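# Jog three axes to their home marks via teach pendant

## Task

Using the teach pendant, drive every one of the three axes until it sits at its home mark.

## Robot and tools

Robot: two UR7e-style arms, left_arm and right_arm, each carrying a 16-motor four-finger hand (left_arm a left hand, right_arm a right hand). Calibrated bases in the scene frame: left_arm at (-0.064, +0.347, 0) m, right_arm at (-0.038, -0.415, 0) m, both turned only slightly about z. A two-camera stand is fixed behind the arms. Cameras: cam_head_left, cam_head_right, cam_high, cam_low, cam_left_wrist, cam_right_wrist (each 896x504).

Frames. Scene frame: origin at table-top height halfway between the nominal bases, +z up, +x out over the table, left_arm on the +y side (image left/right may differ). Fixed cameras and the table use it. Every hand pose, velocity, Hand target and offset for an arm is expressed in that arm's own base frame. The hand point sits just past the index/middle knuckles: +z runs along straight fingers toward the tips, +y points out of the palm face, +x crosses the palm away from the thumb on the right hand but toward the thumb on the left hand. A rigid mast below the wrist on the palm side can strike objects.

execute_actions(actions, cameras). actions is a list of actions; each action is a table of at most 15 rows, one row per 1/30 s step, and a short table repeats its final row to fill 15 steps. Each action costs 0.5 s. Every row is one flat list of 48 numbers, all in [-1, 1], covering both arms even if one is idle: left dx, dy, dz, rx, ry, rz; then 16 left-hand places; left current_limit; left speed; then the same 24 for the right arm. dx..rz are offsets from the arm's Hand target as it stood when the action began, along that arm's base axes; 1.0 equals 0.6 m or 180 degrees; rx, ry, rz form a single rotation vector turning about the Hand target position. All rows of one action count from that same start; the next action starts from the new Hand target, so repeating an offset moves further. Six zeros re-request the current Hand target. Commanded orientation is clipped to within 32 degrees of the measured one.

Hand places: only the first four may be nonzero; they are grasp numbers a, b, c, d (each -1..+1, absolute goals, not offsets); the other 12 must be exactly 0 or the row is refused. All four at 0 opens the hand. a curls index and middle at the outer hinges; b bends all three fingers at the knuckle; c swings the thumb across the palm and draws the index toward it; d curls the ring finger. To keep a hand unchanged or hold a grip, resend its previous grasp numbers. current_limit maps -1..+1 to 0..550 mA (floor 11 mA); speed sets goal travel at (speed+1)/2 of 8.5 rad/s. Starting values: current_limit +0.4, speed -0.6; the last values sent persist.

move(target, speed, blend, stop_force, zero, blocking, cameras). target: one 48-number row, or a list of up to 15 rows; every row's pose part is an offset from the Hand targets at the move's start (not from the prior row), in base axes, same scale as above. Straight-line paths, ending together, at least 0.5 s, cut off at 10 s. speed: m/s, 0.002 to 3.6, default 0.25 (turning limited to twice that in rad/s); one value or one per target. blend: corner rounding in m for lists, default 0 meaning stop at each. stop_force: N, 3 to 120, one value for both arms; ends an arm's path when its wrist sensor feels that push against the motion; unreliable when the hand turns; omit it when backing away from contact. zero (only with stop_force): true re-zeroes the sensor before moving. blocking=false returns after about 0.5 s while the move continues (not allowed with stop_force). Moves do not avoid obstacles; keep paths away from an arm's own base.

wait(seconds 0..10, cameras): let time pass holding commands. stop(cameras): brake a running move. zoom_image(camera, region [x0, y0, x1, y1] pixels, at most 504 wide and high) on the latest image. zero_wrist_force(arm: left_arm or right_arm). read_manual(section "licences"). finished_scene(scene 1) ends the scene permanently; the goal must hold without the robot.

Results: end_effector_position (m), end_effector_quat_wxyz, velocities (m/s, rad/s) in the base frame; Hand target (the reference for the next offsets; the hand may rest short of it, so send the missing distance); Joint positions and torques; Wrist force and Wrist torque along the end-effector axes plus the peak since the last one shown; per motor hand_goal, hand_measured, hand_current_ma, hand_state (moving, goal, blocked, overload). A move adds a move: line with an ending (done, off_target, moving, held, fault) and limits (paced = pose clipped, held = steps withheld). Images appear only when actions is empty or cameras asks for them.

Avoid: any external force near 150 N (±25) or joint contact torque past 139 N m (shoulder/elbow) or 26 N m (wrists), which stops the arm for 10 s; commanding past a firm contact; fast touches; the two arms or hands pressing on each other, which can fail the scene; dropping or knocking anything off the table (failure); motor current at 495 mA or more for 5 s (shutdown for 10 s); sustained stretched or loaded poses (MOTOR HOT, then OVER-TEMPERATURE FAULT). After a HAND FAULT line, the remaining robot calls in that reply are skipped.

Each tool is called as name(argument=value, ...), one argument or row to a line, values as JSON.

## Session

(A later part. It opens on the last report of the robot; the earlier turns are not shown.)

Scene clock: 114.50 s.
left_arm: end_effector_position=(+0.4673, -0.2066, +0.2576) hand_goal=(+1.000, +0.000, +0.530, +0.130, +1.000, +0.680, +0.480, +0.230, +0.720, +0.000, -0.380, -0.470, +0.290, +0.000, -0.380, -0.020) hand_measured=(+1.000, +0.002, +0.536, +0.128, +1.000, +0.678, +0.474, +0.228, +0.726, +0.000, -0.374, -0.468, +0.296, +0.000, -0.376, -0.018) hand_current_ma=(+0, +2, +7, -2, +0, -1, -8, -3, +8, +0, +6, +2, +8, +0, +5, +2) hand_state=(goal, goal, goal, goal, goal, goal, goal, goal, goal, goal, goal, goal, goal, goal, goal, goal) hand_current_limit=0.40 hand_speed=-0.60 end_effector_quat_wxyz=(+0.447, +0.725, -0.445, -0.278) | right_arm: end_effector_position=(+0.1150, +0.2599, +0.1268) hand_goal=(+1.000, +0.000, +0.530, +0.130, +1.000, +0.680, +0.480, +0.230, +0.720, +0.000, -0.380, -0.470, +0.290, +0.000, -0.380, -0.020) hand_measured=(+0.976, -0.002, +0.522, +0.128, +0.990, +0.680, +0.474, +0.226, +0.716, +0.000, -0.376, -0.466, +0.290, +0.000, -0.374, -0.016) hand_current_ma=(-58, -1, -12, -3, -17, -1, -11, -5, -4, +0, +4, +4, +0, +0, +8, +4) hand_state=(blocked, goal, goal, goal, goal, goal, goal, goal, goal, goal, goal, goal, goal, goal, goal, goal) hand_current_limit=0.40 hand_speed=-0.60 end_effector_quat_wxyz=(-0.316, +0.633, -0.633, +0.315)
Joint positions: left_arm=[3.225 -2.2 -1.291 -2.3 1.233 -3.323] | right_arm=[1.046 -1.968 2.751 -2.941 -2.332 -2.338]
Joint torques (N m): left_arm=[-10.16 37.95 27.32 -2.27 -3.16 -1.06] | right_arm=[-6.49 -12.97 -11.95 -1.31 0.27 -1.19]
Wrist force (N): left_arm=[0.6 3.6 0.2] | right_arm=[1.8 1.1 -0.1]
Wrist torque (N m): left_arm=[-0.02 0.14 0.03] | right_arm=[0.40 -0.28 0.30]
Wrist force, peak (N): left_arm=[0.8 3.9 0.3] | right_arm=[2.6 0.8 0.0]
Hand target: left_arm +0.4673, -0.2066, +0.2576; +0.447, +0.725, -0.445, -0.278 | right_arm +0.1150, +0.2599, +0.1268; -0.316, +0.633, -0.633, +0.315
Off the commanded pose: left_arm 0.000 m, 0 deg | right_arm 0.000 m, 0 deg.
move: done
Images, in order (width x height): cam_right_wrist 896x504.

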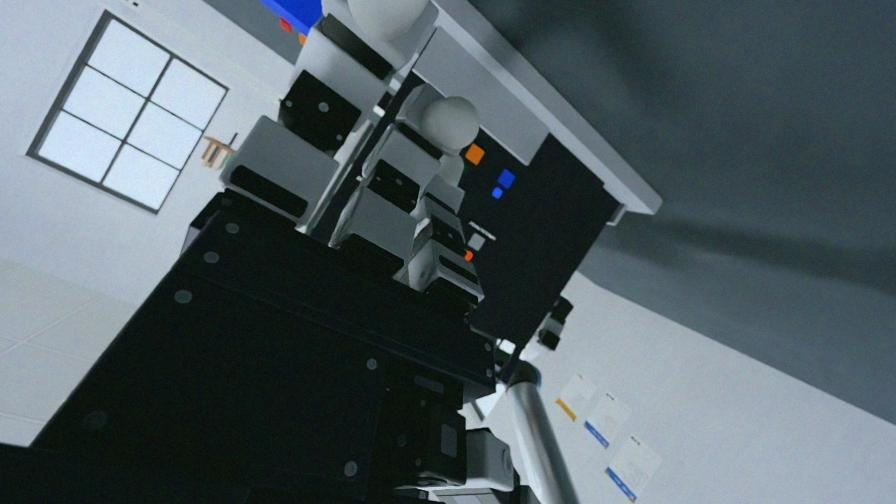

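move(
  target=[-0.0133,0,0,0,0,0, 0.6,0,-1,0.6,0,0,0,0,0,0,0,0,0,0,0,0, 0.4,-0.6, 0,0.1,-0.03,0,0,0, 0.6,0,-1,0.6,0,0,0,0,0,0,0,0,0,0,0,0, 0.4,-0.6],
  speed=0.06,
  cameras=["cam_head_left"],
)

zoom_image(
  camera="cam_head_left",
  region=[480, 240, 560, 300],
)

move(
  target=[-0.00167,0,0,0,0,0, 0.6,0,-1,0.6,0,0,0,0,0,0,0,0,0,0,0,0, 0.4,-0.6, 0,0,0,0,0,0, 0.6,0,-1,0.6,0,0,0,0,0,0,0,0,0,0,0,0, 0.4,-0.6],
  speed=0.02,
  cameras=["cam_head_left"],
)

zoom_image(
  camera="cam_head_left",
  region=[480, 240, 560, 300],
)

move(
  target=[-0.00167,0,0,0,0,0, 0.6,0,-1,0.6,0,0,0,0,0,0,0,0,0,0,0,0, 0.4,-0.6, 0,0,0,0,0,0, 0.6,0,-1,0.6,0,0,0,0,0,0,0,0,0,0,0,0, 0.4,-0.6],
  speed=0.02,
  cameras=["cam_head_left"],
)

zoom_image(
  camera="cam_head_left",
  region=[480, 240, 560, 300],
)

Scene clock: 117.70 s.
left_arm: end_effector_position=(+0.4594, -0.2066, +0.2576) hand_goal=(+1.000, +0.000, +0.530, +0.130, +1.000, +0.680, +0.480, +0.230, +0.720, +0.000, -0.380, -0.470, +0.290, +0.000, -0.380, -0.020) hand_measured=(+1.000, +0.004, +0.536, +0.128, +1.000, +0.678, +0.474, +0.228, +0.726, +0.000, -0.374, -0.468, +0.296, +0.000, -0.376, -0.018) hand_current_ma=(+0, +2, +7, -2, +0, -1, -8, -3, +8, +0, +6, +2, +8, +0, +5, +2) hand_state=(goal, goal, goal, goal, goal, goal, goal, goal, goal, goal, goal, goal, goal, goal, goal, goal) hand_current_limit=0.40 hand_speed=-0.60 end_effector_quat_wxyz=(+0.447, +0.725, -0.445, -0.278) | right_arm: end_effector_position=(+0.1150, +0.3199, +0.1088) hand_goal=(+1.000, +0.000, +0.530, +0.130, +1.000, +0.680, +0.480, +0.230, +0.720, +0.000, -0.380, -0.470, +0.290, +0.000, -0.380, -0.020) hand_measured=(+0.976, -0.002, +0.522, +0.128, +0.990, +0.680, +0.474, +0.226, +0.716, +0.000, -0.376, -0.466, +0.290, +0.000, -0.374, -0.016) hand_current_ma=(-56, -1, -12, -3, -17, -1, -11, -5, -4, +0, +4, +4, +0, +0, +8, +4) hand_state=(blocked, goal, goal, goal, goal, goal, goal, goal, goal, goal, goal, goal, goal, goal, goal, goal) hand_current_limit=0.40 hand_speed=-0.60 end_effector_quat_wxyz=(-0.316, +0.633, -0.633, +0.315)
Joint positions: left_arm=[3.226 -2.181 -1.321 -2.287 1.233 -3.323] | right_arm=[1.163 -1.702 2.636 -2.991 -2.392 -2.195]
Joint torques (N m): left_arm=[9.13 55.96 13.14 1.1 2.91 1.63] | right_arm=[6.7 3.01 -22.15 -4.41 -2.38 1.49]
Wrist force (N): left_arm=[0.8 3.0 -1.7] | right_arm=[2.1 1.3 0.4]
Wrist torque (N m): left_arm=[0.18 0.27 0.00] | right_arm=[0.32 -0.34 0.20]
Wrist force, peak (N): left_arm=[0.6 3.9 0.2] | right_arm=[2.4 1.2 0.4]
Hand target: left_arm +0.4594, -0.2066, +0.2576; +0.447, +0.725, -0.445, -0.278 | right_arm +0.1150, +0.3199, +0.1088; -0.316, +0.633, -0.633, +0.315
Off the commanded pose: left_arm 0.000 m, 0 deg | right_arm 0.000 m, 0 deg.
move: done
Images, in order (width x height): cam_head_left 896x504.

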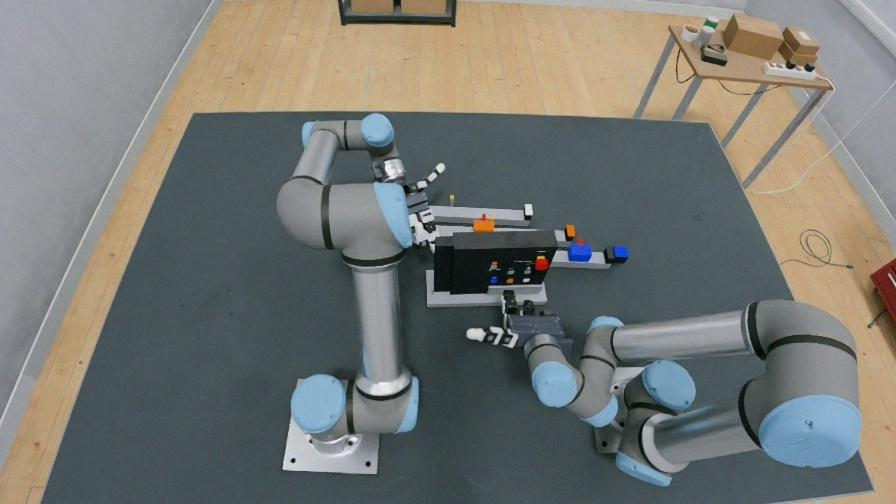

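Scaled by 6.300 from the camera's 896x504 image, which has a finer 1280x720 frame.

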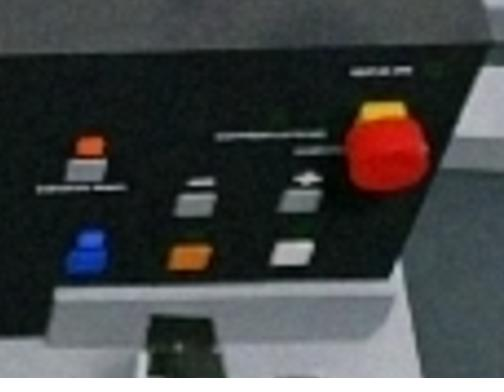

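Scene clock: 118.40 s.
left_arm: end_effector_position=(+0.4584, -0.2066, +0.2576) hand_goal=(+1.000, +0.000, +0.530, +0.130, +1.000, +0.680, +0.480, +0.230, +0.720, +0.000, -0.380, -0.470, +0.290, +0.000, -0.380, -0.020) hand_measured=(+1.000, +0.004, +0.536, +0.128, +1.000, +0.678, +0.474, +0.228, +0.726, +0.000, -0.374, -0.468, +0.296, +0.000, -0.376, -0.018) hand_current_ma=(+0, +4, +7, -2, +0, -1, -8, -3, +8, +0, +6, +2, +8, +0, +5, +2) hand_state=(goal, goal, goal, goal, goal, goal, goal, goal, goal, goal, goal, goal, goal, goal, goal, goal) hand_current_limit=0.40 hand_speed=-0.60 end_effector_quat_wxyz=(+0.447, +0.725, -0.445, -0.278) | right_arm: end_effector_position=(+0.1150, +0.3199, +0.1088) hand_goal=(+1.000, +0.000, +0.530, +0.130, +1.000, +0.680, +0.480, +0.230, +0.720, +0.000, -0.380, -0.470, +0.290, +0.000, -0.380, -0.020) hand_measured=(+0.976, -0.002, +0.522, +0.128, +0.990, +0.680, +0.474, +0.226, +0.716, +0.000, -0.376, -0.466, +0.290, +0.000, -0.374, -0.016) hand_current_ma=(-56, -1, -12, -3, -17, -1, -11, -5, -4, +0, +4, +4, +0, +0, +8, +4) hand_state=(blocked, goal, goal, goal, goal, goal, goal, goal, goal, goal, goal, goal, goal, goal, goal, goal) hand_current_limit=0.40 hand_speed=-0.60 end_effector_quat_wxyz=(-0.316, +0.633, -0.633, +0.315)
Joint positions: left_arm=[3.227 -2.179 -1.325 -2.286 1.234 -3.323] | right_arm=[1.163 -1.702 2.636 -2.991 -2.392 -2.195]
Joint torques (N m): left_arm=[9.46 55.74 12.65 0.92 2.96 1.65] | right_arm=[6.57 3.67 -22.63 -4.39 -2.37 1.51]
Wrist force (N): left_arm=[1.0 3.2 -2.2] | right_arm=[2.2 1.0 0.4]
Wrist torque (N m): left_arm=[0.27 0.28 0.01] | right_arm=[0.29 -0.35 0.20]
Wrist force, peak (N): left_arm=[1.0 3.3 -2.3] | right_arm=[2.2 1.3 0.4]
Hand target: left_arm +0.4584, -0.2066, +0.2576; +0.447, +0.725, -0.445, -0.278 | right_arm +0.1150, +0.3199, +0.1088; -0.316, +0.633, -0.633, +0.315
Off the commanded pose: left_arm 0.000 m, 0 deg | right_arm 0.000 m, 0 deg.
move: done
Images, in order (width x height): cam_head_left 896x504.

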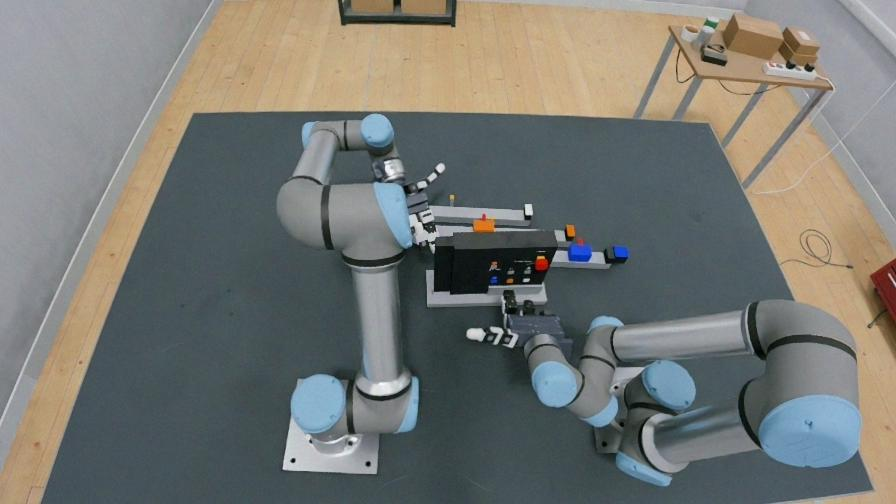

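Scaled by 6.300 from the camera's 896x504 image, which has a finer 1280x720 frame.

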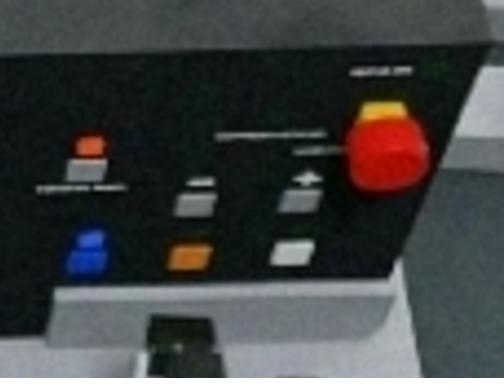

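Scene clock: 119.10 s.
left_arm: end_effector_position=(+0.4574, -0.2066, +0.2576) hand_goal=(+1.000, +0.000, +0.530, +0.130, +1.000, +0.680, +0.480, +0.230, +0.720, +0.000, -0.380, -0.470, +0.290, +0.000, -0.380, -0.020) hand_measured=(+1.000, +0.006, +0.536, +0.128, +1.000, +0.678, +0.474, +0.228, +0.726, +0.000, -0.374, -0.468, +0.296, +0.000, -0.376, -0.018) hand_current_ma=(+0, +5, +7, -2, +0, -1, -8, -3, +8, +0, +6, +2, +8, +0, +5, +2) hand_state=(goal, goal, goal, goal, goal, goal, goal, goal, goal, goal, goal, goal, goal, goal, goal, goal) hand_current_limit=0.40 hand_speed=-0.60 end_effector_quat_wxyz=(+0.447, +0.725, -0.445, -0.278) | right_arm: end_effector_position=(+0.1150, +0.3199, +0.1088) hand_goal=(+1.000, +0.000, +0.530, +0.130, +1.000, +0.680, +0.480, +0.230, +0.720, +0.000, -0.380, -0.470, +0.290, +0.000, -0.380, -0.020) hand_measured=(+0.976, -0.002, +0.522, +0.128, +0.990, +0.680, +0.474, +0.226, +0.716, +0.000, -0.376, -0.466, +0.290, +0.000, -0.374, -0.016) hand_current_ma=(-56, -1, -12, -3, -17, -1, -11, -5, -4, +0, +4, +4, +0, +0, +8, +4) hand_state=(blocked, goal, goal, goal, goal, goal, goal, goal, goal, goal, goal, goal, goal, goal, goal, goal) hand_current_limit=0.40 hand_speed=-0.60 end_effector_quat_wxyz=(-0.316, +0.633, -0.633, +0.315)
Joint positions: left_arm=[3.227 -2.177 -1.329 -2.284 1.234 -3.323] | right_arm=[1.163 -1.702 2.636 -2.991 -2.392 -2.195]
Joint torques (N m): left_arm=[9.27 55.37 13.09 0.83 3.09 1.66] | right_arm=[6.19 3.36 -22.41 -4.45 -2.5 1.42]
Wrist force (N): left_arm=[1.2 2.8 -3.0] | right_arm=[2.2 1.5 0.5]
Wrist torque (N m): left_arm=[0.35 0.29 0.01] | right_arm=[0.35 -0.35 0.21]
Wrist force, peak (N): left_arm=[1.3 2.8 -3.1] | right_arm=[2.3 1.4 0.5]
Hand target: left_arm +0.4574, -0.2066, +0.2576; +0.447, +0.725, -0.445, -0.278 | right_arm +0.1150, +0.3199, +0.1088; -0.316, +0.633, -0.633, +0.315
Off the commanded pose: left_arm 0.000 m, 0 deg | right_arm 0.000 m, 0 deg.
move: done
Images, in order (width x height): cam_head_left 896x504.

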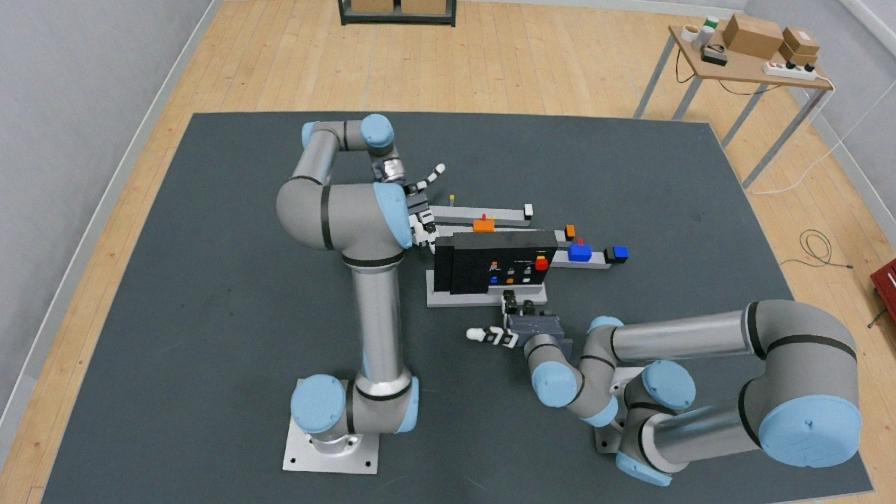

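Scaled by 6.300 from the camera's 896x504 image, which has a finer 1280x720 frame.

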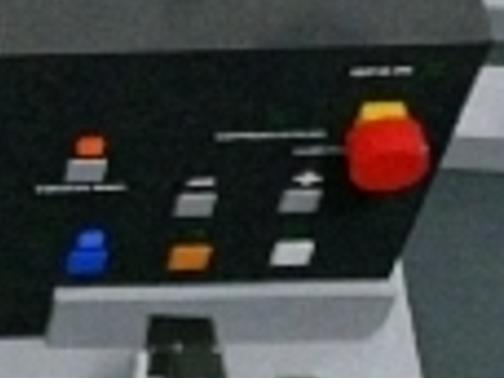

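move(
  target=[-0.00167,0,0,0,0,0, 0.6,0,-1,0.6,0,0,0,0,0,0,0,0,0,0,0,0, 0.4,-0.6, 0,0,0,0,0,0, 0.6,0,-1,0.6,0,0,0,0,0,0,0,0,0,0,0,0, 0.4,-0.6],
  speed=0.02,
  cameras=["cam_head_left"],
)

zoom_image(
  camera="cam_head_left",
  region=[480, 240, 560, 300],
)

move(
  target=[-0.002,0,0,0,0,0, 0.6,0,-1,0.6,0,0,0,0,0,0,0,0,0,0,0,0, 0.4,-0.6, 0,0,0,0,0,0, 0.6,0,-1,0.6,0,0,0,0,0,0,0,0,0,0,0,0, 0.4,-0.6],
  speed=0.02,
  cameras=["cam_head_left","cam_high"],
)

zoom_image(
  camera="cam_head_left",
  region=[480, 240, 560, 300],
)

zoom_image(
  camera="cam_high",
  region=[490, 200, 550, 260],
)

Scene clock: 120.60 s.
left_arm: end_effector_position=(+0.4564, -0.2066, +0.2576) hand_goal=(+1.000, +0.000, +0.530, +0.130, +1.000, +0.680, +0.480, +0.230, +0.720, +0.000, -0.380, -0.470, +0.290, +0.000, -0.380, -0.020) hand_measured=(+1.000, +0.006, +0.536, +0.126, +1.000, +0.678, +0.474, +0.228, +0.726, +0.000, -0.374, -0.468, +0.296, +0.000, -0.376, -0.018) hand_current_ma=(+0, +6, +8, -3, +0, -1, -8, -3, +8, +0, +6, +2, +8, +0, +5, +2) hand_state=(goal, goal, goal, goal, goal, goal, goal, goal, goal, goal, goal, goal, goal, goal, goal, goal) hand_current_limit=0.40 hand_speed=-0.60 end_effector_quat_wxyz=(+0.447, +0.725, -0.445, -0.278) | right_arm: end_effector_position=(+0.1150, +0.3199, +0.1088) hand_goal=(+1.000, +0.000, +0.530, +0.130, +1.000, +0.680, +0.480, +0.230, +0.720, +0.000, -0.380, -0.470, +0.290, +0.000, -0.380, -0.020) hand_measured=(+0.976, -0.002, +0.522, +0.128, +0.990, +0.680, +0.474, +0.226, +0.716, +0.000, -0.376, -0.466, +0.290, +0.000, -0.374, -0.016) hand_current_ma=(-56, -1, -12, -3, -17, -1, -11, -5, -4, +0, +4, +4, +0, +0, +8, +4) hand_state=(blocked, goal, goal, goal, goal, goal, goal, goal, goal, goal, goal, goal, goal, goal, goal, goal) hand_current_limit=0.40 hand_speed=-0.60 end_effector_quat_wxyz=(-0.316, +0.633, -0.633, +0.315)
Joint positions: left_arm=[3.227 -2.175 -1.333 -2.283 1.234 -3.323] | right_arm=[1.163 -1.702 2.636 -2.991 -2.392 -2.195]
Joint torques (N m): left_arm=[8.68 55.42 12.78 0.55 3.1 1.74] | right_arm=[6.11 3.72 -22.06 -4.44 -2.39 1.55]
Wrist force (N): left_arm=[1.3 2.3 -3.7] | right_arm=[2.2 1.2 0.4]
Wrist torque (N m): left_arm=[0.40 0.31 0.02] | right_arm=[0.32 -0.35 0.21]
Wrist force, peak (N): left_arm=[1.5 2.3 -3.8] | right_arm=[2.4 1.5 0.5]
Hand target: left_arm +0.4564, -0.2066, +0.2576; +0.447, +0.725, -0.445, -0.278 | right_arm +0.1150, +0.3199, +0.1088; -0.316, +0.633, -0.633, +0.315
Off the commanded pose: left_arm 0.000 m, 0 deg | right_arm 0.000 m, 0 deg.
move: done
Images, in order (width x height): cam_head_left 896x504.

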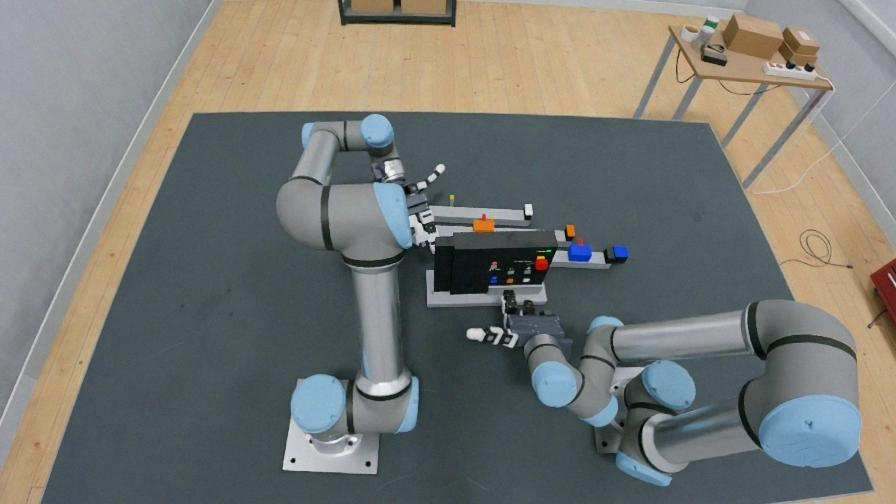

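Scaled by 6.300 from the camera's 896x504 image, which has a finer 1280x720 frame.

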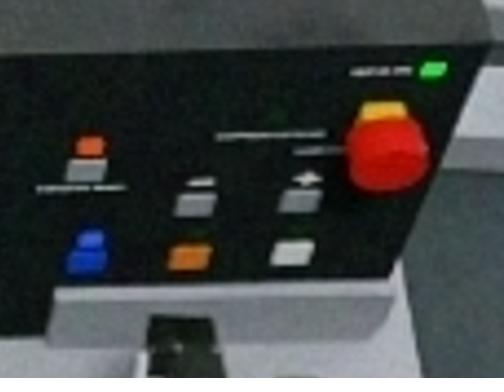

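Scene clock: 121.30 s.
left_arm: end_effector_position=(+0.4552, -0.2066, +0.2576) hand_goal=(+1.000, +0.000, +0.530, +0.130, +1.000, +0.680, +0.480, +0.230, +0.720, +0.000, -0.380, -0.470, +0.290, +0.000, -0.380, -0.020) hand_measured=(+1.000, +0.008, +0.542, +0.118, +1.000, +0.678, +0.474, +0.228, +0.726, +0.000, -0.374, -0.468, +0.296, +0.000, -0.376, -0.018) hand_current_ma=(+0, +10, +19, -19, +0, -1, -8, -3, +8, +0, +6, +2, +8, +0, +5, +2) hand_state=(goal, goal, goal, goal, goal, goal, goal, goal, goal, goal, goal, goal, goal, goal, goal, goal) hand_current_limit=0.40 hand_speed=-0.60 end_effector_quat_wxyz=(+0.447, +0.725, -0.445, -0.278) | right_arm: end_effector_position=(+0.1150, +0.3199, +0.1088) hand_goal=(+1.000, +0.000, +0.530, +0.130, +1.000, +0.680, +0.480, +0.230, +0.720, +0.000, -0.380, -0.470, +0.290, +0.000, -0.380, -0.020) hand_measured=(+0.976, -0.002, +0.522, +0.128, +0.990, +0.680, +0.474, +0.226, +0.716, +0.000, -0.376, -0.466, +0.290, +0.000, -0.374, -0.016) hand_current_ma=(-56, -1, -12, -3, -17, -1, -11, -5, -4, +0, +4, +4, +0, +0, +8, +4) hand_state=(blocked, goal, goal, goal, goal, goal, goal, goal, goal, goal, goal, goal, goal, goal, goal, goal) hand_current_limit=0.40 hand_speed=-0.60 end_effector_quat_wxyz=(-0.316, +0.633, -0.633, +0.315)
Joint positions: left_arm=[3.227 -2.172 -1.337 -2.281 1.234 -3.322] | right_arm=[1.163 -1.702 2.636 -2.991 -2.392 -2.195]
Joint torques (N m): left_arm=[6.9 55.47 9.88 -0.29 3.42 1.79] | right_arm=[5.94 2.9 -22.53 -4.48 -2.32 1.46]
Wrist force (N): left_arm=[1.6 1.0 -8.8] | right_arm=[2.1 1.2 0.4]
Wrist torque (N m): left_arm=[0.93 0.46 0.01] | right_arm=[0.32 -0.34 0.20]
Wrist force, peak (N): left_arm=[1.6 1.0 -8.8] | right_arm=[2.3 1.2 0.5]
Hand target: left_arm +0.4552, -0.2066, +0.2576; +0.447, +0.725, -0.445, -0.278 | right_arm +0.1150, +0.3199, +0.1088; -0.316, +0.633, -0.633, +0.315
Off the commanded pose: left_arm 0.000 m, 0 deg | right_arm 0.000 m, 0 deg.
move: done
Images, in order (width x height): cam_head_left 896x504, cam_high 896x504.

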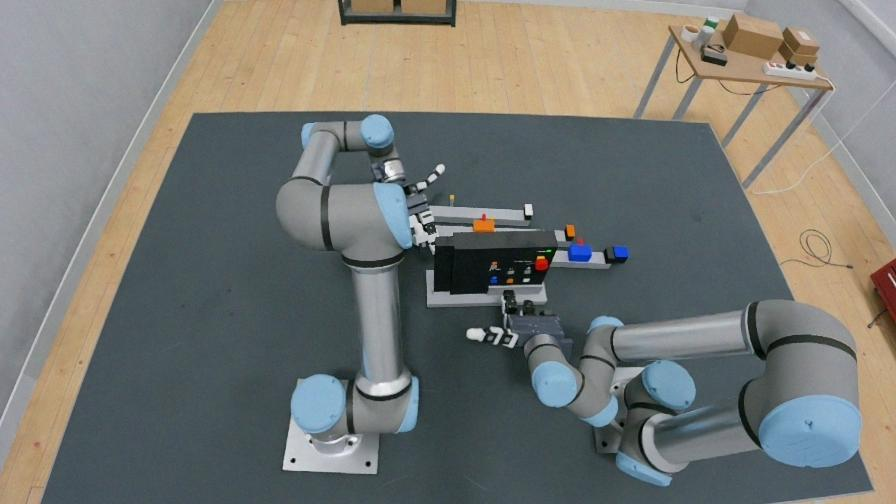

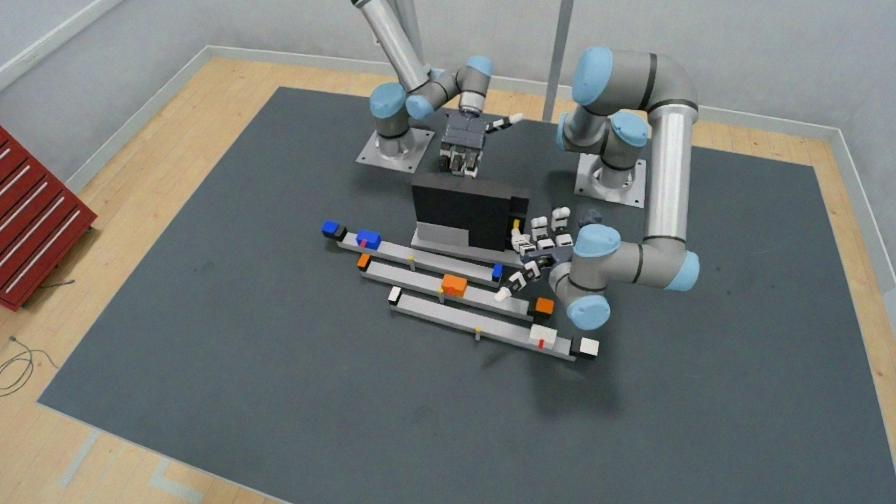

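Scaled by 6.300 from the camera's 896x504 image, which has a finer 1280x720 frame.

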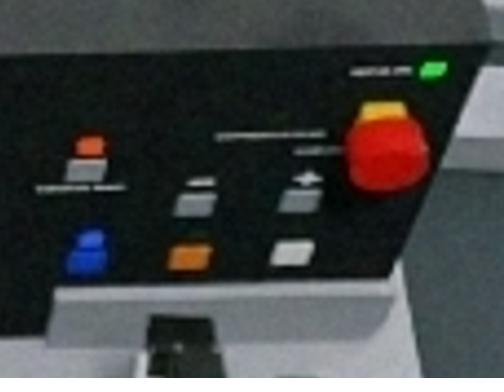

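Scaled by 8.400 from the camera's 896x504 image, which has a finer 1280x720 frame.

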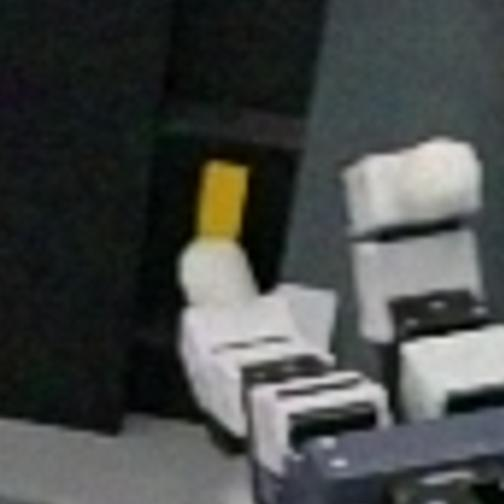

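move(
  target=[0.0007,0,0,0,0,0, 0.6,0,-1,0.6,0,0,0,0,0,0,0,0,0,0,0,0, 0.4,-0.6, 0.075,-0.0323,0.032,0,0,0, 0.6,0,-1,0.6,0,0,0,0,0,0,0,0,0,0,0,0, 0.4,-0.6],
  speed=0.05,
  cameras=["cam_head_left","cam_right_wrist","cam_high"],
)

zoom_image(
  camera="cam_head_left",
  region=[480, 240, 560, 300],
)

zoom_image(
  camera="cam_right_wrist",
  region=[380, 20, 560, 200],
)

zoom_image(
  camera="cam_high",
  region=[310, 200, 610, 370],
)

Scene clock: 126.60 s.
left_arm: end_effector_position=(+0.4556, -0.2066, +0.2576) hand_goal=(+1.000, +0.000, +0.530, +0.130, +1.000, +0.680, +0.480, +0.230, +0.720, +0.000, -0.380, -0.470, +0.290, +0.000, -0.380, -0.020) hand_measured=(+1.000, +0.010, +0.544, +0.116, +1.000, +0.678, +0.474, +0.228, +0.726, +0.000, -0.374, -0.468, +0.296, +0.000, -0.376, -0.018) hand_current_ma=(+0, +10, +20, -20, +0, -1, -8, -3, +8, +0, +6, +2, +8, +0, +5, +2) hand_state=(goal, goal, goal, goal, goal, goal, goal, goal, goal, goal, goal, goal, goal, goal, goal, goal) hand_current_limit=0.40 hand_speed=-0.60 end_effector_quat_wxyz=(+0.447, +0.725, -0.445, -0.278) | right_arm: end_effector_position=(+0.1600, +0.3005, +0.1280) hand_goal=(+1.000, +0.000, +0.530, +0.130, +1.000, +0.680, +0.480, +0.230, +0.720, +0.000, -0.380, -0.470, +0.290, +0.000, -0.380, -0.020) hand_measured=(+0.976, -0.002, +0.522, +0.128, +0.990, +0.680, +0.474, +0.226, +0.716, +0.000, -0.376, -0.466, +0.290, +0.000, -0.374, -0.016) hand_current_ma=(-56, -1, -12, -3, -17, -1, -11, -5, -5, +0, +4, +4, +0, +0, +8, +4) hand_state=(blocked, goal, goal, goal, goal, goal, goal, goal, goal, goal, goal, goal, goal, goal, goal, goal) hand_current_limit=0.40 hand_speed=-0.60 end_effector_quat_wxyz=(-0.316, +0.633, -0.633, +0.315)
Joint positions: left_arm=[3.227 -2.173 -1.336 -2.282 1.234 -3.322] | right_arm=[0.972 -1.763 2.655 -3.106 -2.289 -2.42]
Joint torques (N m): left_arm=[-12.24 35.67 25.43 -3.55 -0.42 -0.42] | right_arm=[-6.07 -21.22 -9.82 -4.49 0.48 -1.15]
Wrist force (N): left_arm=[1.1 1.7 -5.3] | right_arm=[2.3 1.2 0.3]
Wrist torque (N m): left_arm=[0.57 0.37 -0.02] | right_arm=[0.37 -0.37 0.37]
Wrist force, peak (N): left_arm=[1.6 1.1 -9.4] | right_arm=[2.6 1.3 0.2]
Hand target: left_arm +0.4556, -0.2066, +0.2576; +0.447, +0.725, -0.445, -0.278 | right_arm +0.1600, +0.3005, +0.1280; -0.316, +0.633, -0.633, +0.315
Off the commanded pose: left_arm 0.000 m, 0 deg | right_arm 0.000 m, 0 deg.
move: done
Images, in order (width x height): cam_head_left 896x504, cam_high 896x504, cam_right_wrist 896x504.

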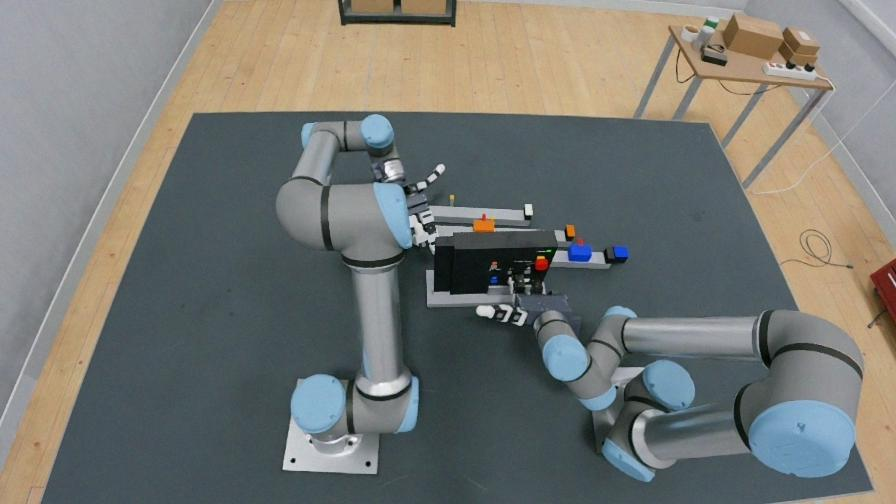

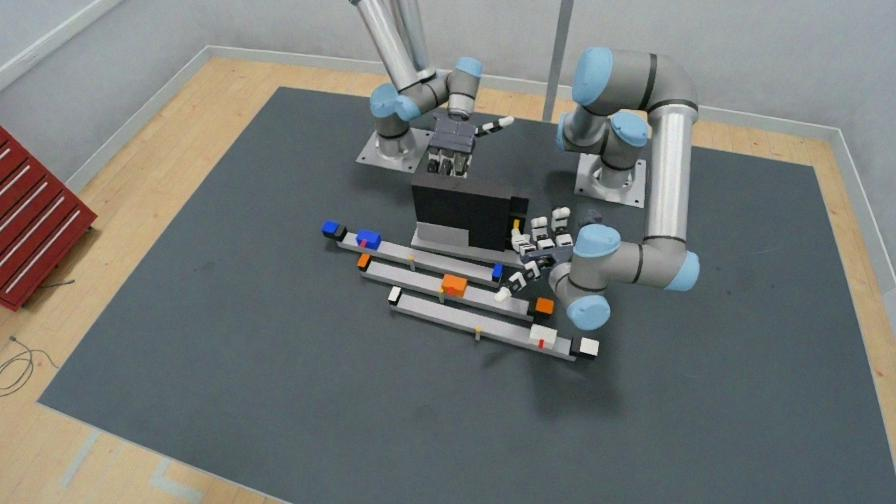

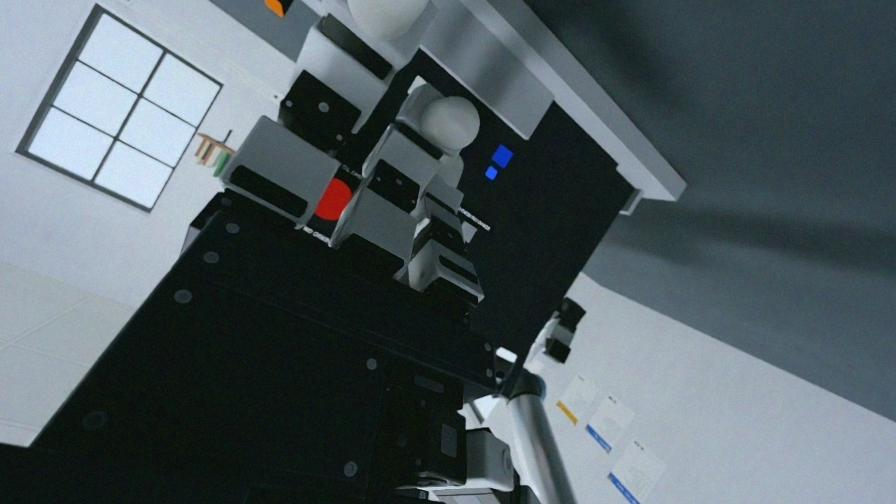

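Scaled by 6.300 from the camera's 896x504 image, which has a finer 1280x720 frame.

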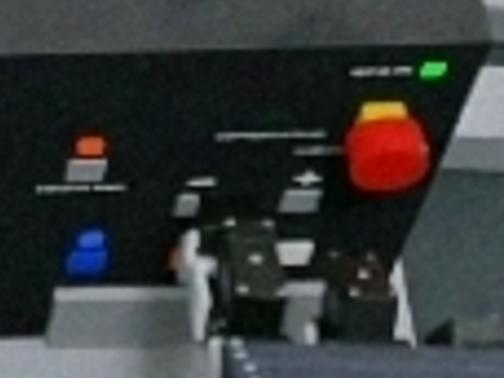

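Scaled by 2.800 from the camera's 896x504 image, which has a finer 1280x720 frame.

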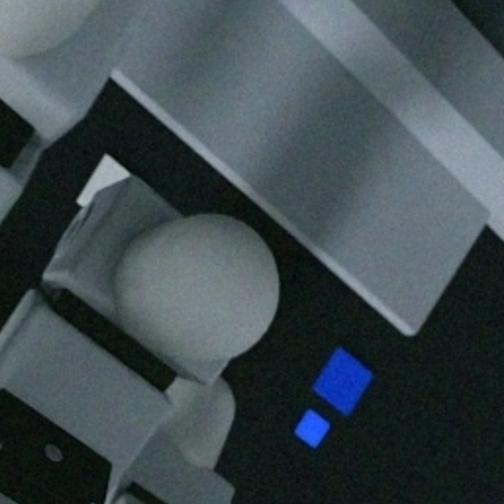

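Scaled by 1.680 from the camera's 896x504 image, which has a finer 1280x720 frame.

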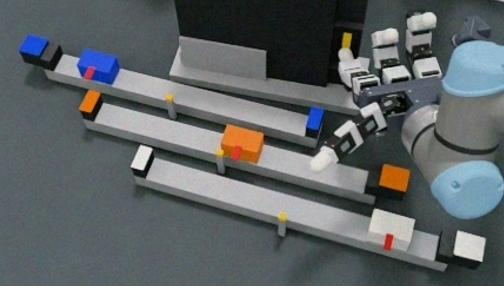

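move(
  target=[
    [0,0,0,0,0,0, 0.6,0,-1,0.6,0,0,0,0,0,0,0,0,0,0,0,0, 0.4,-0.6, 0.0275,0,0,0,0,0, 0.6,0,-1,0.6,0,0,0,0,0,0,0,0,0,0,0,0, 0.4,-0.6],
    [0,0,0,0,0,0, 0.6,0,-1,0.6,0,0,0,0,0,0,0,0,0,0,0,0, 0.4,-0.6, 0,0,0,0,0,0, 0.6,0,-1,0.6,0,0,0,0,0,0,0,0,0,0,0,0, 0.4,-0.6],
  ],
  speed=0.04,
  cameras=["cam_head_left","cam_high"],
)

zoom_image(
  camera="cam_head_left",
  region=[480, 240, 560, 300],
)

zoom_image(
  camera="cam_high",
  region=[310, 200, 610, 370],
)

Scene clock: 129.07 s.
left_arm: end_effector_position=(+0.4556, -0.2066, +0.2576) hand_goal=(+1.000, +0.000, +0.530, +0.130, +1.000, +0.680, +0.480, +0.230, +0.720, +0.000, -0.380, -0.470, +0.290, +0.000, -0.380, -0.020) hand_measured=(+1.000, +0.010, +0.544, +0.116, +1.000, +0.678, +0.474, +0.228, +0.726, +0.000, -0.374, -0.468, +0.296, +0.000, -0.376, -0.018) hand_current_ma=(+0, +10, +20, -20, +0, -1, -8, -3, +8, +0, +6, +2, +8, +0, +5, +2) hand_state=(goal, goal, goal, goal, goal, goal, goal, goal, goal, goal, goal, goal, goal, goal, goal, goal) hand_current_limit=0.40 hand_speed=-0.60 end_effector_quat_wxyz=(+0.447, +0.725, -0.445, -0.278) | right_arm: end_effector_position=(+0.1601, +0.3005, +0.1280) hand_goal=(+1.000, +0.000, +0.530, +0.130, +1.000, +0.680, +0.480, +0.230, +0.720, +0.000, -0.380, -0.470, +0.290, +0.000, -0.380, -0.020) hand_measured=(+0.976, -0.002, +0.522, +0.128, +0.990, +0.680, +0.474, +0.226, +0.716, +0.000, -0.376, -0.466, +0.290, +0.000, -0.374, -0.016) hand_current_ma=(-55, -2, -12, -3, -17, -1, -11, -5, -5, +0, +4, +4, +0, +0, +8, +4) hand_state=(blocked, goal, goal, goal, goal, goal, goal, goal, goal, goal, goal, goal, goal, goal, goal, goal) hand_current_limit=0.40 hand_speed=-0.60 end_effector_quat_wxyz=(-0.316, +0.633, -0.633, +0.315)
Joint positions: left_arm=[3.227 -2.173 -1.336 -2.282 1.234 -3.322] | right_arm=[0.971 -1.763 2.655 -3.106 -2.289 -2.42]
Joint torques (N m): left_arm=[-12.87 34.97 24.51 -3.65 -1.86 -0.64] | right_arm=[6.29 -21.06 -15.76 -1.34 -2.19 1.65]
Wrist force (N): left_arm=[1.1 2.2 -5.3] | right_arm=[2.4 1.2 0.1]
Wrist torque (N m): left_arm=[0.63 0.38 -0.03] | right_arm=[0.40 -0.39 0.29]
Wrist force, peak (N): left_arm=[1.4 2.2 -5.7] | right_arm=[2.2 1.2 -2.3]
Hand target: left_arm +0.4556, -0.2066, +0.2576; +0.447, +0.725, -0.445, -0.278 | right_arm +0.1600, +0.3005, +0.1280; -0.316, +0.633, -0.633, +0.315
Off the commanded pose: left_arm 0.000 m, 0 deg | right_arm 0.000 m, 0 deg.
move: done
Images, in order (width x height): cam_head_left 896x504, cam_high 896x504.

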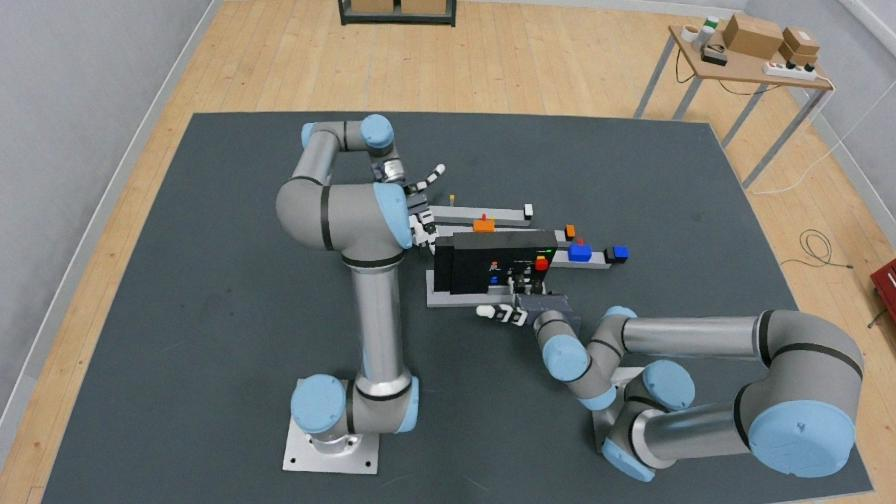

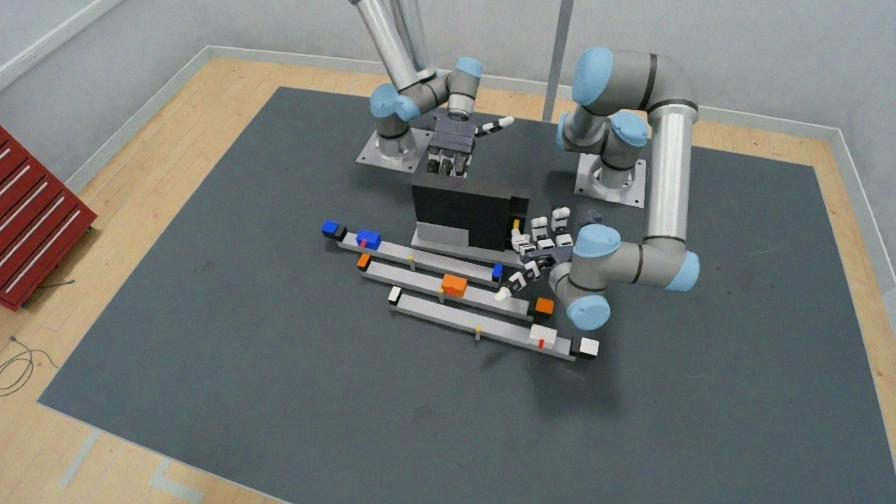

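Scaled by 6.300 from the camera's 896x504 image, which has a finer 1280x720 frame.

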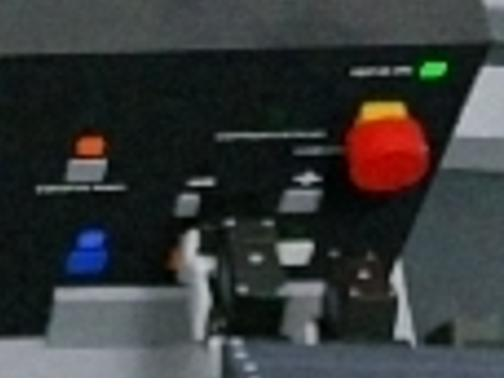

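Scaled by 1.680 from the camera's 896x504 image, which has a finer 1280x720 frame.

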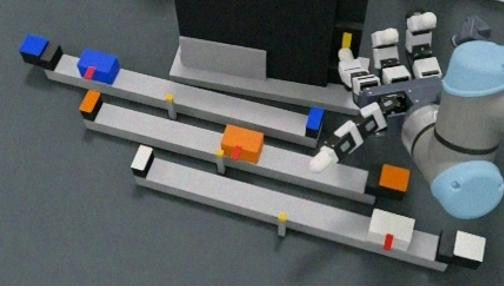

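move(
  target=[
    [0,0,0,0,0,0, 0.6,0,-1,0.6,0,0,0,0,0,0,0,0,0,0,0,0, 0.4,-0.6, 0.0317,0,0,0,0,0, 0.6,0,-1,0.6,0,0,0,0,0,0,0,0,0,0,0,0, 0.4,-0.6],
    [0,0,0,0,0,0, 0.6,0,-1,0.6,0,0,0,0,0,0,0,0,0,0,0,0, 0.4,-0.6, 0,0,0,0,0,0, 0.6,0,-1,0.6,0,0,0,0,0,0,0,0,0,0,0,0, 0.4,-0.6],
  ],
  speed=0.04,
  cameras=["cam_head_left","cam_high"],
)

zoom_image(
  camera="cam_head_left",
  region=[480, 240, 560, 300],
)

zoom_image(
  camera="cam_high",
  region=[310, 200, 610, 370],
)

Scene clock: 131.67 s.
left_arm: end_effector_position=(+0.4556, -0.2066, +0.2576) hand_goal=(+1.000, +0.000, +0.530, +0.130, +1.000, +0.680, +0.480, +0.230, +0.720, +0.000, -0.380, -0.470, +0.290, +0.000, -0.380, -0.020) hand_measured=(+1.000, +0.010, +0.544, +0.116, +1.000, +0.678, +0.474, +0.228, +0.726, +0.000, -0.374, -0.468, +0.296, +0.000, -0.376, -0.018) hand_current_ma=(+0, +10, +20, -20, +0, -1, -8, -3, +8, +0, +6, +2, +8, +0, +5, +2) hand_state=(goal, goal, goal, goal, goal, goal, goal, goal, goal, goal, goal, goal, goal, goal, goal, goal) hand_current_limit=0.40 hand_speed=-0.60 end_effector_quat_wxyz=(+0.447, +0.725, -0.445, -0.278) | right_arm: end_effector_position=(+0.1601, +0.3005, +0.1280) hand_goal=(+1.000, +0.000, +0.530, +0.130, +1.000, +0.680, +0.480, +0.230, +0.720, +0.000, -0.380, -0.470, +0.290, +0.000, -0.380, -0.020) hand_measured=(+0.976, -0.004, +0.522, +0.128, +0.990, +0.680, +0.474, +0.226, +0.716, +0.000, -0.376, -0.466, +0.290, +0.000, -0.374, -0.016) hand_current_ma=(-58, -3, -12, -3, -17, -1, -11, -5, -5, +0, +4, +4, +0, +0, +8, +4) hand_state=(blocked, goal, goal, goal, goal, goal, goal, goal, goal, goal, goal, goal, goal, goal, goal, goal) hand_current_limit=0.40 hand_speed=-0.60 end_effector_quat_wxyz=(-0.316, +0.633, -0.633, +0.315)
Joint positions: left_arm=[3.227 -2.173 -1.336 -2.282 1.234 -3.322] | right_arm=[0.971 -1.763 2.655 -3.106 -2.289 -2.42]
Joint torques (N m): left_arm=[-12.22 35.2 24.34 -3.47 -1.94 -0.72] | right_arm=[5.73 -20.55 -16.11 -1.27 -2.01 1.47]
Wrist force (N): left_arm=[1.4 2.0 -5.6] | right_arm=[2.3 1.3 0.4]
Wrist torque (N m): left_arm=[0.63 0.33 0.00] | right_arm=[0.38 -0.38 0.28]
Wrist force, peak (N): left_arm=[1.3 2.0 -5.8] | right_arm=[2.1 1.5 -6.8]
Hand target: left_arm +0.4556, -0.2066, +0.2576; +0.447, +0.725, -0.445, -0.278 | right_arm +0.1600, +0.3005, +0.1280; -0.316, +0.633, -0.633, +0.315
Off the commanded pose: left_arm 0.000 m, 0 deg | right_arm 0.000 m, 0 deg.
move: done
Images, in order (width x height): cam_head_left 896x504, cam_high 896x504.

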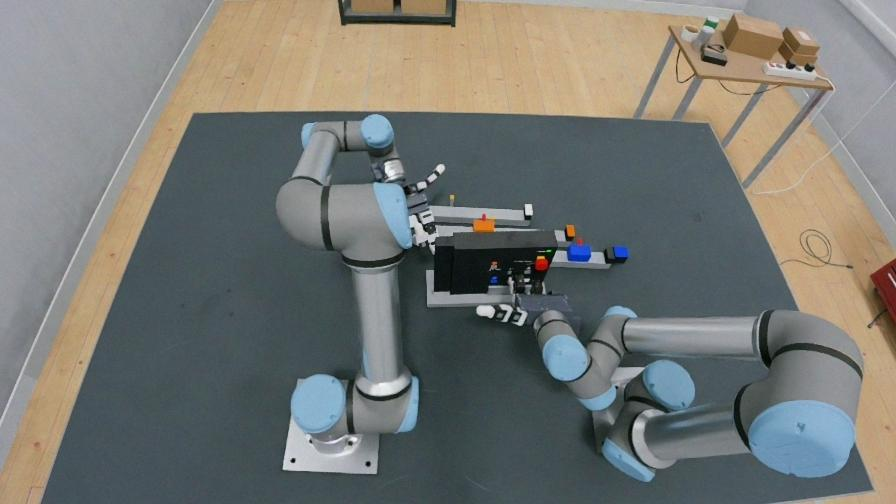

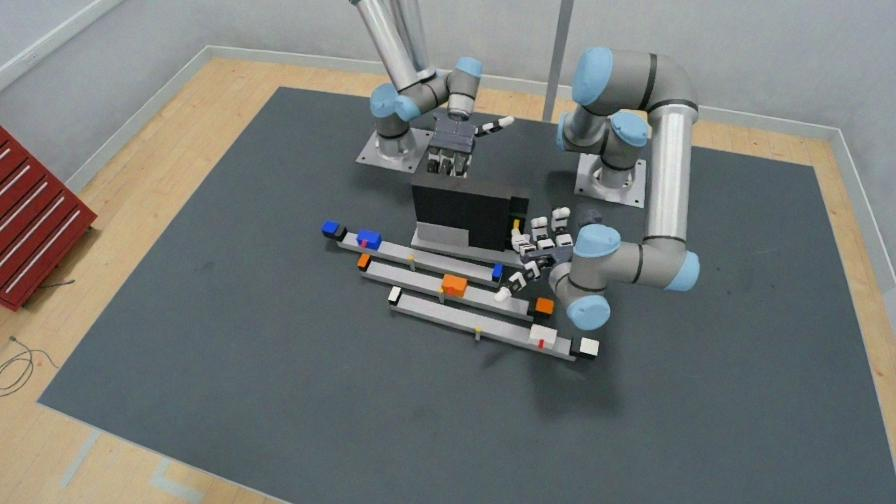

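Scaled by 6.300 from the camera's 896x504 image, which has a finer 1280x720 frame.

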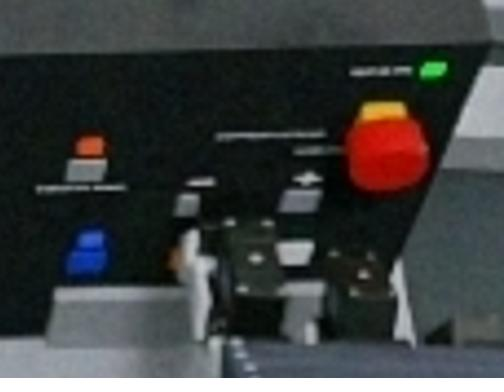

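Scaled by 1.680 from the camera's 896x504 image, which has a finer 1280x720 frame.

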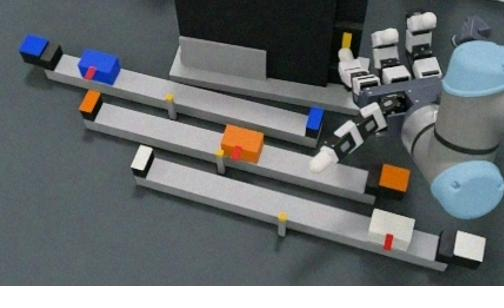

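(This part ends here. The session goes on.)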